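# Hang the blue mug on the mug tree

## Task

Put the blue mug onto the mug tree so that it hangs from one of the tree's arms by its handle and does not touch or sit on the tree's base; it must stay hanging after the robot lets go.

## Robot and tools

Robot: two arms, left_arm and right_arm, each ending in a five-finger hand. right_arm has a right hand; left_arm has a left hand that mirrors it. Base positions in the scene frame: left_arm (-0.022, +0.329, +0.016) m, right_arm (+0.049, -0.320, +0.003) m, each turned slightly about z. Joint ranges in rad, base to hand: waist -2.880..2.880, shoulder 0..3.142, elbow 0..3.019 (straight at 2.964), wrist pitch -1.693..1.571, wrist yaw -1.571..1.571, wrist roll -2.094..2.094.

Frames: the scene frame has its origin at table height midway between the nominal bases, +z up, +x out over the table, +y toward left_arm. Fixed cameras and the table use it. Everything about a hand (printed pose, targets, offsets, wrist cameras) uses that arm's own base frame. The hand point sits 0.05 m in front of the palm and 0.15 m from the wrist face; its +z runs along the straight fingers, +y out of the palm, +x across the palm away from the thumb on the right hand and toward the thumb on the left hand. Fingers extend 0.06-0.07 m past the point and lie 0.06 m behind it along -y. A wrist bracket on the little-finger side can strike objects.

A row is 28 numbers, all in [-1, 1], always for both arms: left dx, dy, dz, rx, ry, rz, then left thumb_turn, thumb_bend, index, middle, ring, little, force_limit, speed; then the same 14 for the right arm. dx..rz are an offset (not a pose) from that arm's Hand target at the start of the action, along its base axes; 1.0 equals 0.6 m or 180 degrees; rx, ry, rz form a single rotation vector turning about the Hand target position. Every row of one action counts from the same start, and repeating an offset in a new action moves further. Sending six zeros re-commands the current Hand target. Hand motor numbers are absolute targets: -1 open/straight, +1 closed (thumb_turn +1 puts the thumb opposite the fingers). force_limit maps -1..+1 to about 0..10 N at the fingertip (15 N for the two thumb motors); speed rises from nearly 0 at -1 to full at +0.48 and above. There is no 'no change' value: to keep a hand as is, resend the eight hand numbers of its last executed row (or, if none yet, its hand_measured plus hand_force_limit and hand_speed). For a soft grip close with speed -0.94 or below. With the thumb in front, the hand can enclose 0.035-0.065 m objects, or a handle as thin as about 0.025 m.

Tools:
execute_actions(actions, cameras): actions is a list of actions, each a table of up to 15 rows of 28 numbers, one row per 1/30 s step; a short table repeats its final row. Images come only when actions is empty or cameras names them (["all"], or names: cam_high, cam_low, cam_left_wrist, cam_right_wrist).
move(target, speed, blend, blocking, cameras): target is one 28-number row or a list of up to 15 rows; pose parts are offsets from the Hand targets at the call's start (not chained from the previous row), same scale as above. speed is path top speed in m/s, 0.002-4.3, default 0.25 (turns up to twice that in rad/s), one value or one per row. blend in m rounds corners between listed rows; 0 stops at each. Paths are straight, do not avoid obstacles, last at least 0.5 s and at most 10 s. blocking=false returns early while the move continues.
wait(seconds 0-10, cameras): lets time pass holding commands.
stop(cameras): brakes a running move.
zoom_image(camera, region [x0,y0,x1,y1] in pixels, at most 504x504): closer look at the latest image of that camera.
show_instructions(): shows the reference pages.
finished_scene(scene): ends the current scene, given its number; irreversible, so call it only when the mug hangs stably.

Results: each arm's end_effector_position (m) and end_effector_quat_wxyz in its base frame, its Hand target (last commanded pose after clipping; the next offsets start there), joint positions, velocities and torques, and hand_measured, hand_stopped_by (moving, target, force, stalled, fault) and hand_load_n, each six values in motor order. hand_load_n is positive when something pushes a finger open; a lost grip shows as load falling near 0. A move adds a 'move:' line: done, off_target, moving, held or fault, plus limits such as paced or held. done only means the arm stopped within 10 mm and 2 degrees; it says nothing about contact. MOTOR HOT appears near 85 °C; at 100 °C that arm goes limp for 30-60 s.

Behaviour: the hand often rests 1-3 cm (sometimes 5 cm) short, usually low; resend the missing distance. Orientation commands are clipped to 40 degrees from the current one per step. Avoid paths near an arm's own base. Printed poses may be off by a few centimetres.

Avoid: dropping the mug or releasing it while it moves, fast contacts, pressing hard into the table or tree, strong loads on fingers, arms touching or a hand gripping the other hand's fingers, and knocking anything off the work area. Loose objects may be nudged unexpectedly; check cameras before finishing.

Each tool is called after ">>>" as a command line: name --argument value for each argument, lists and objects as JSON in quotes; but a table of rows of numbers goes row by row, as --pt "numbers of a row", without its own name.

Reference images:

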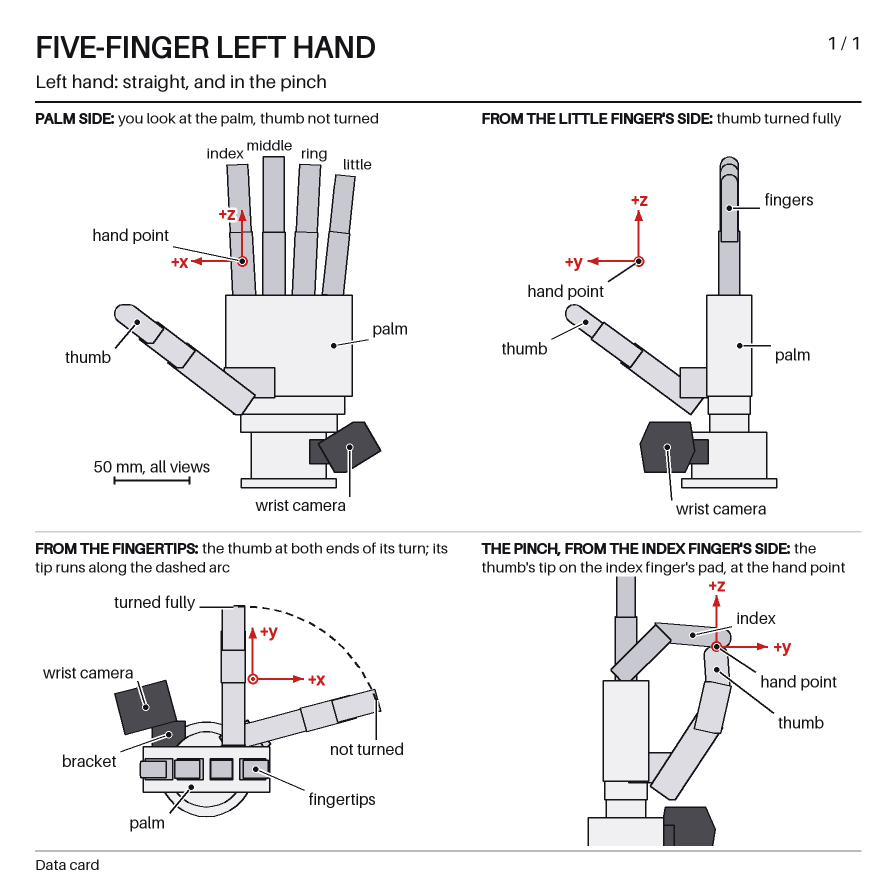

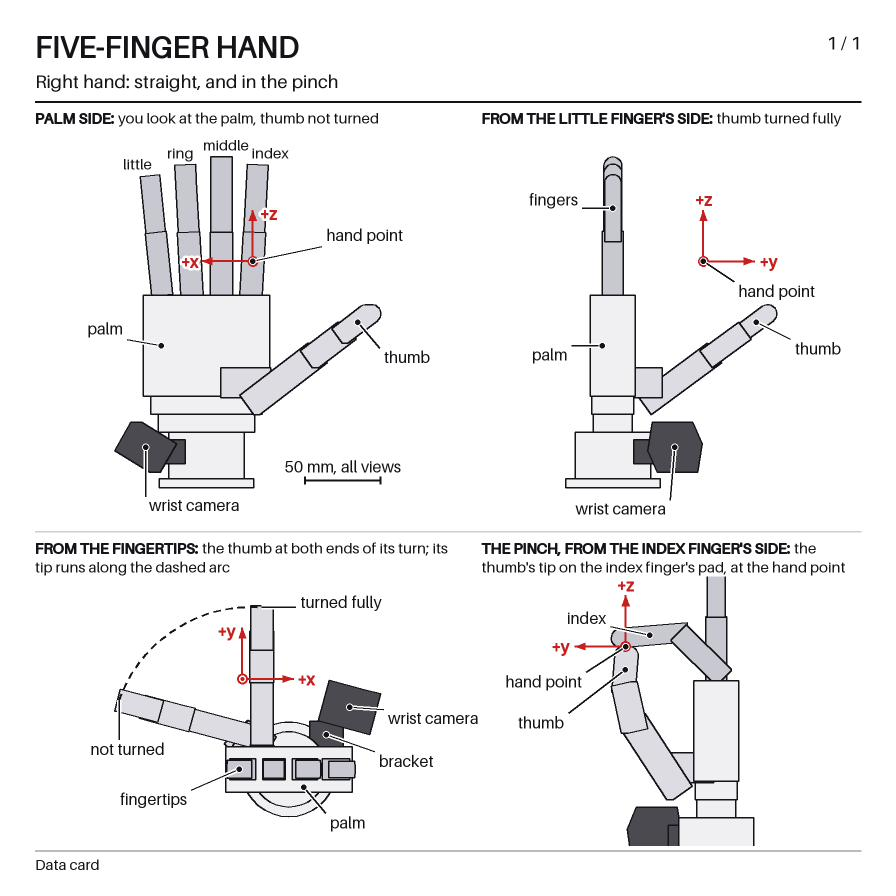

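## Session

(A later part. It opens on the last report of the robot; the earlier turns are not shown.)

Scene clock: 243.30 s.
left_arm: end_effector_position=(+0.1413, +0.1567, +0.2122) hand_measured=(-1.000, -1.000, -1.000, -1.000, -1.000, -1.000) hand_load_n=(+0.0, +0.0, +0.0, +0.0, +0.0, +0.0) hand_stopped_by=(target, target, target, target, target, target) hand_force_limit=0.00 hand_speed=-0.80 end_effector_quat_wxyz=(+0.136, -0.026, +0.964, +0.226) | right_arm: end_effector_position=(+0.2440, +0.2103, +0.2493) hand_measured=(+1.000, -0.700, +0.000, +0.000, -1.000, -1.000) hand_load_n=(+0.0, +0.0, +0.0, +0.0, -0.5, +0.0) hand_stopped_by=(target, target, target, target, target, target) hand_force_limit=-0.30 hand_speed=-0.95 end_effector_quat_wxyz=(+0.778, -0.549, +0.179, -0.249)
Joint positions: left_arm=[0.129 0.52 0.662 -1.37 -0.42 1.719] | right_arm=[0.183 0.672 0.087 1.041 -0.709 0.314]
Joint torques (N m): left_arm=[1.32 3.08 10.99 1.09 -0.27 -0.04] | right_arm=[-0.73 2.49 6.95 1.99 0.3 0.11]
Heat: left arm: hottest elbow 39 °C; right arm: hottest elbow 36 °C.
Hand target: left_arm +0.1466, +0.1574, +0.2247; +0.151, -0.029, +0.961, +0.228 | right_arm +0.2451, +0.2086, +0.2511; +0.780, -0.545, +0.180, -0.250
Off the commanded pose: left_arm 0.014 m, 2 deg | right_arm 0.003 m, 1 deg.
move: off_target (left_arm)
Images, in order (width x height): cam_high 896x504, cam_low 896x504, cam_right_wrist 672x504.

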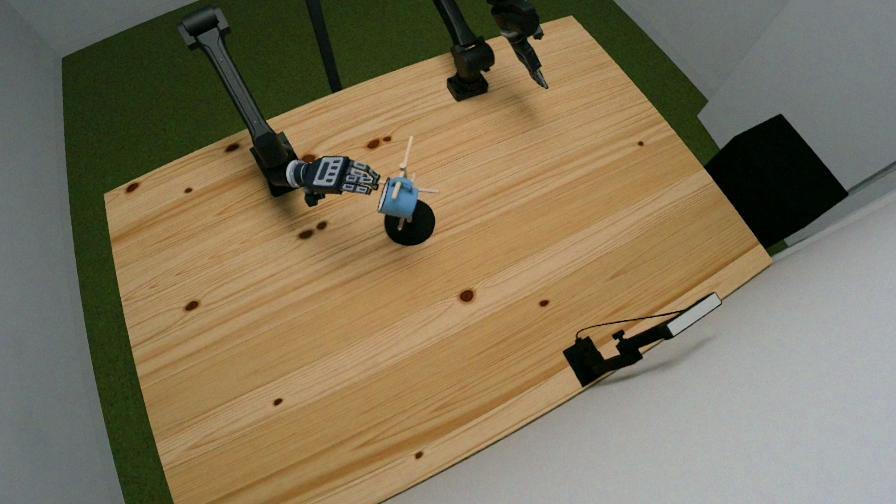

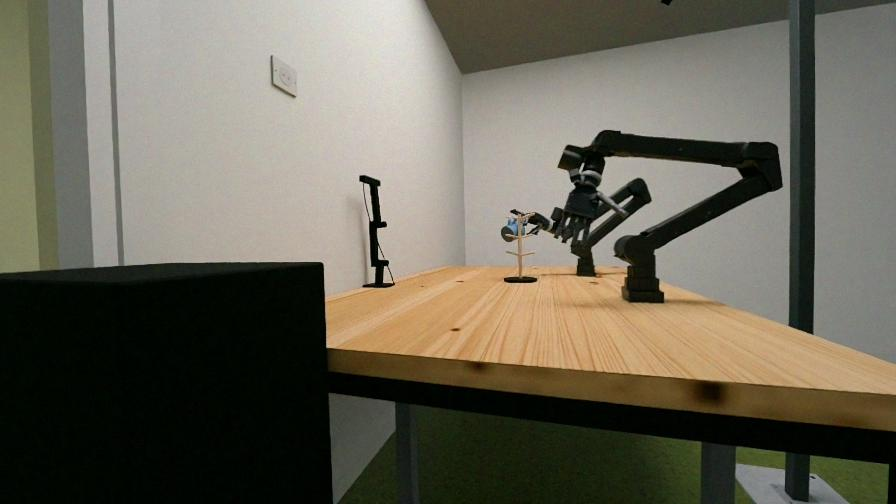

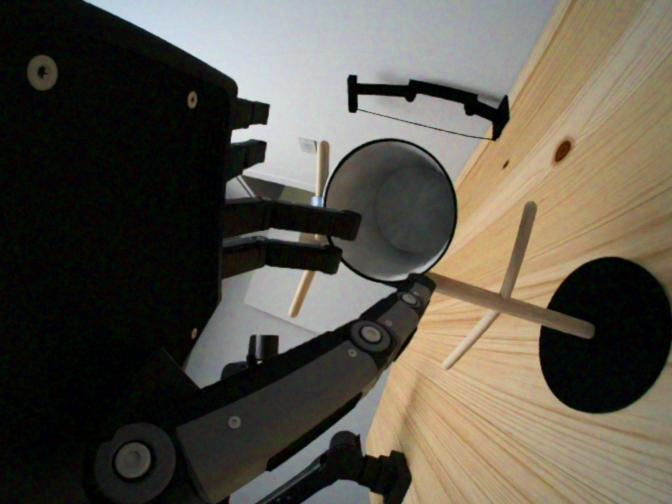

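>>> move --pt "0 0 0 0 0 0 -1 -1 -1 -1 -1 -1 0 -0.8 -0.0468 -0.069 0 0 0 0 1 -0.7 0 0 -1 -1 -0.3 -0.95" --pt "0 0 0 0 0 0 -1 -1 -1 -1 -1 -1 0 -0.8 0.119 -0.181 0.05 0 0 0 1 -0.7 0 0 -1 -1 -0.3 -0.95" --speed 0.08 --cameras '["cam_high","cam_low","cam_right_wrist"]'

>>> zoom_image --camera "cam_high" --region '[360, 150, 430, 240]'

>>> zoom_image --camera "cam_low" --region '[470, 190, 560, 290]'

Scene clock: 248.57 s.
left_arm: end_effector_position=(+0.1413, +0.1567, +0.2122) hand_measured=(-1.000, -1.000, -1.000, -1.000, -1.000, -1.000) hand_load_n=(+0.0, +0.0, +0.0, +0.0, +0.0, +0.0) hand_stopped_by=(target, target, target, target, target, target) hand_force_limit=0.00 hand_speed=-0.80 end_effector_quat_wxyz=(+0.136, -0.026, +0.964, +0.226) | right_arm: end_effector_position=(+0.3073, +0.1076, +0.2710) hand_measured=(+1.000, -0.700, +0.000, +0.000, -1.000, -1.000) hand_load_n=(+0.0, +0.0, +0.0, +0.0, +0.0, -0.5) hand_stopped_by=(target, target, target, target, target, target) hand_force_limit=-0.30 hand_speed=-0.95 end_effector_quat_wxyz=(+0.766, -0.558, +0.204, -0.247)
Joint positions: left_arm=[0.129 0.52 0.662 -1.37 -0.42 1.719] | right_arm=[-0.334 1.085 0.27 1.577 -1.13 0.75]
Joint torques (N m): left_arm=[1.85 2.96 11.08 1.01 -0.3 0.05] | right_arm=[-1.38 -0.91 7.8 1.35 0.45 0.12]
Heat: left arm: hottest elbow 39 °C; right arm: hottest elbow 36 °C.
Hand target: left_arm +0.1466, +0.1574, +0.2247; +0.151, -0.029, +0.961, +0.228 | right_arm +0.3165, +0.1001, +0.2810; +0.780, -0.545, +0.181, -0.250
Off the commanded pose: left_arm 0.014 m, 2 deg | right_arm 0.016 m, 3 deg.
joint sent to its limit (right arm) — joint 4 (wrist pitch), upper limit. The joint targets are off in orientation, not in position.
move: off_target (left_arm, right_arm)
Images, in order (width x height): cam_high 896x504, cam_low 896x504, cam_right_wrist 672x504.

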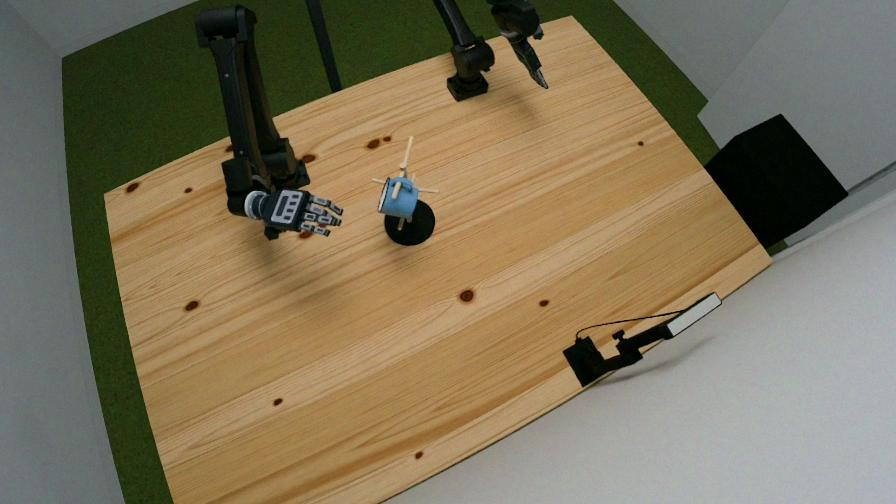

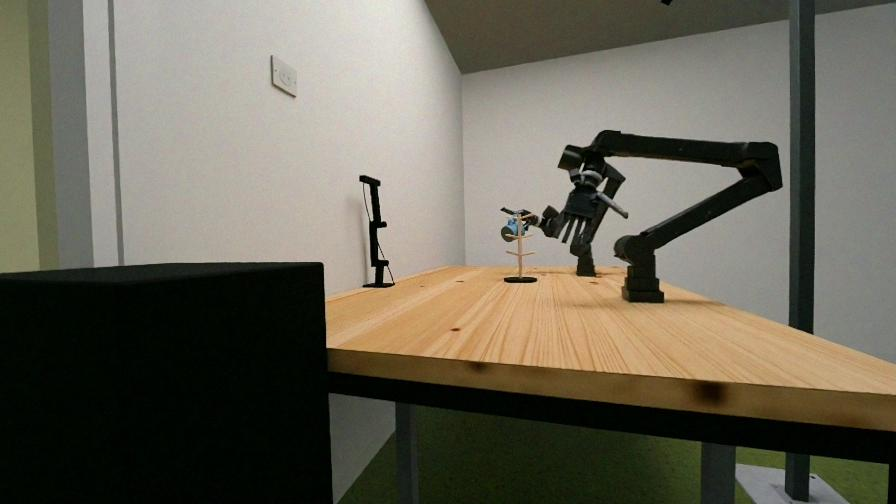

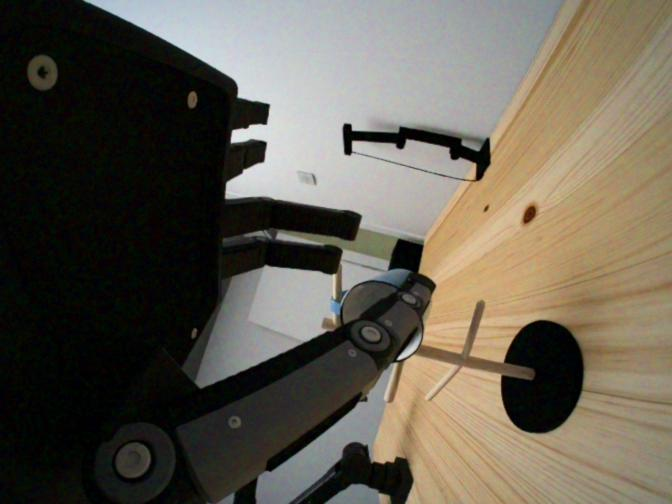

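Scaled by 5.600 from the camera's 896x504 image, which has a finer 1280x720 frame.

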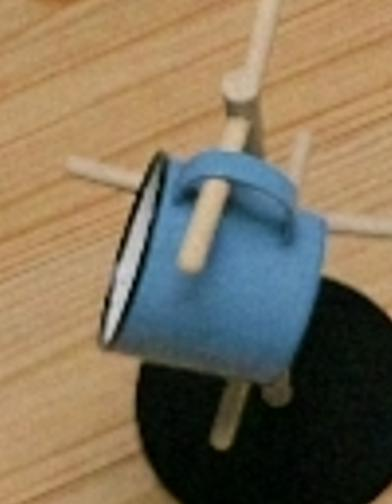

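Scaled by 5.040 from the camera's 896x504 image, which has a finer 1280x720 frame.

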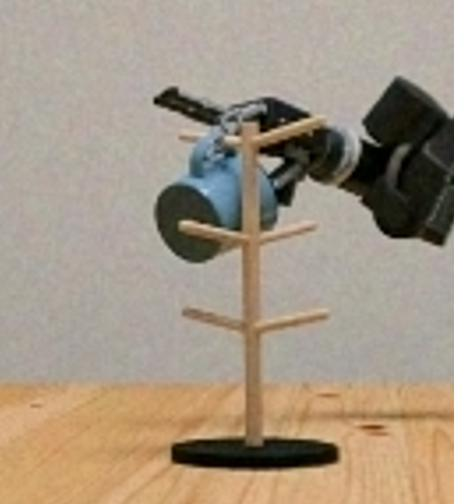

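>>> move --pt "0.3865 -0.537 -0.1078 -0.5635 -0.3286 0.1563 1 -0.5 0 0 -1 -1 0 -0.8 0 0 0 0 0 0 1 -0.7 0 0 -1 -1 -0.3 -0.95" --speed 0.2 --cameras '["all"]'

Scene clock: 267.83 s.
left_arm: end_effector_position=(+0.3792, -0.1605, +0.1580) hand_measured=(+1.000, -0.500, +0.000, +0.000, -1.000, -1.000) hand_load_n=(+0.0, +0.0, +0.0, +0.0, +0.0, +0.0) hand_stopped_by=(target, target, target, target, target, target) hand_force_limit=0.00 hand_speed=-0.80 end_effector_quat_wxyz=(+0.419, -0.418, +0.576, -0.564) | right_arm: end_effector_position=(+0.3073, +0.1076, +0.2710) hand_measured=(+1.000, -0.700, +0.000, +0.000, -1.000, -1.000) hand_load_n=(+0.0, +0.0, +0.0, +0.0, +0.0, +0.5) hand_stopped_by=(target, target, target, target, target, target) hand_force_limit=-0.30 hand_speed=-0.95 end_effector_quat_wxyz=(+0.766, -0.558, +0.204, -0.247)
Joint positions: left_arm=[-0.346 0.961 0.22 0.728 -0.043 0.011] | right_arm=[-0.334 1.085 0.27 1.577 -1.13 0.75]
Joint torques (N m): left_arm=[1.03 -0.21 7.6 2.63 -0.02 -0.1] | right_arm=[-1.26 -0.91 7.84 1.35 0.45 0.11]
Heat: left arm: hottest elbow 39 °C; right arm: hottest elbow 36 °C.
Hand target: left_arm +0.3784, -0.1650, +0.1599; +0.416, -0.417, +0.572, -0.571 | right_arm +0.3165, +0.1001, +0.2811; +0.780, -0.545, +0.180, -0.250
Off the commanded pose: left_arm 0.005 m, 1 deg | right_arm 0.016 m, 3 deg.
joint sent to its limit (right arm) — joint 4 (wrist pitch), upper limit. The joint targets are off in orientation, not in position.
move: off_target (right_arm)

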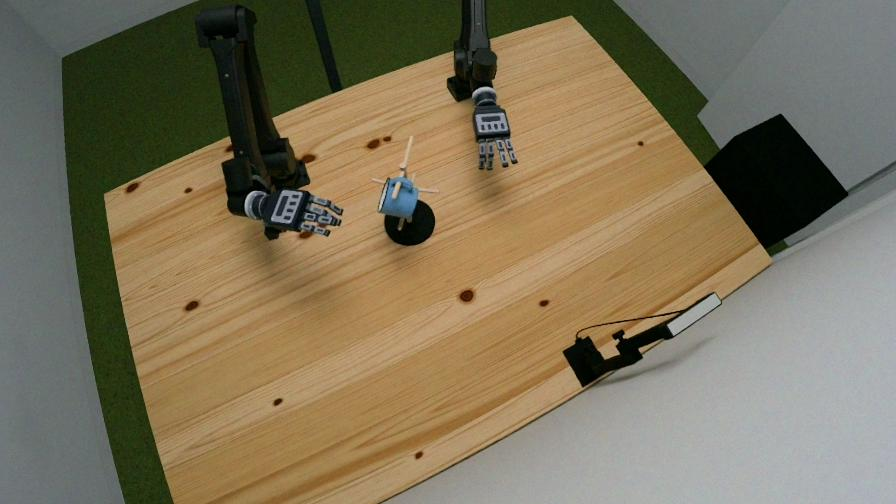

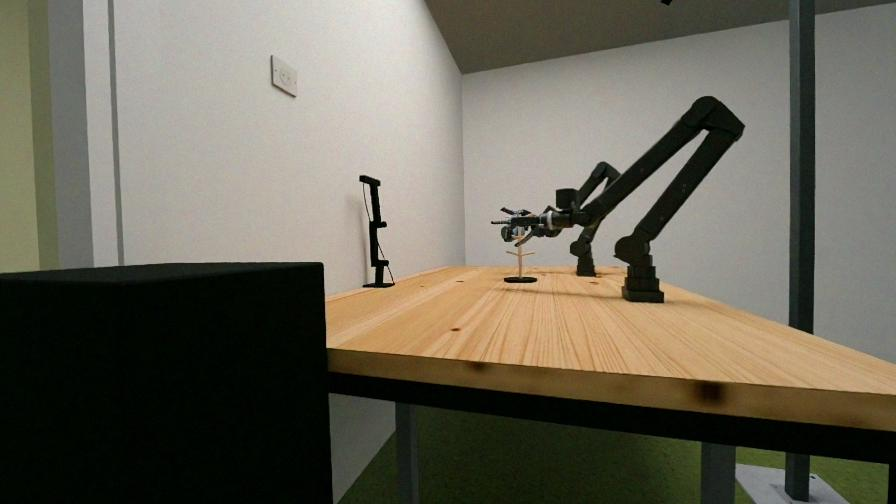

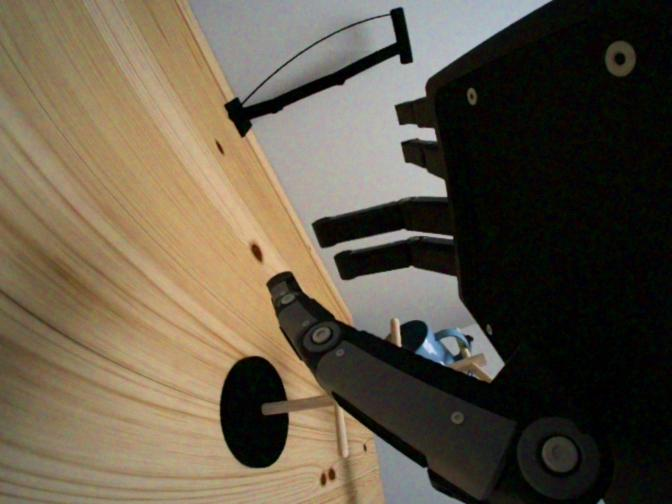

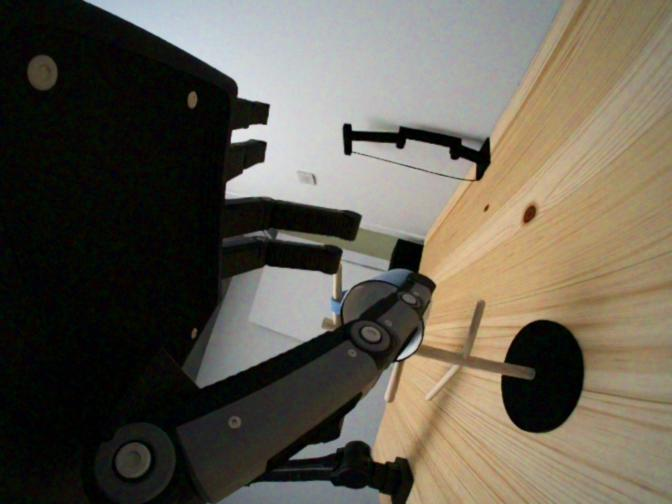

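>>> zoom_image --camera "cam_high" --region '[450, 80, 540, 180]'

Scaled by 5.040 from the camera's 896x504 image, which has a finer 1280x720 frame.

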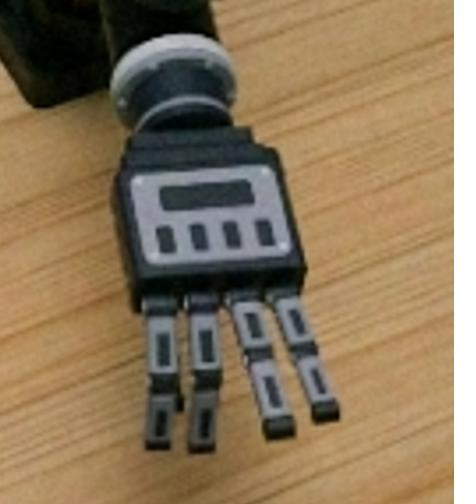

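>>> finished_scene --scene 1

The scene is finished: the task was done.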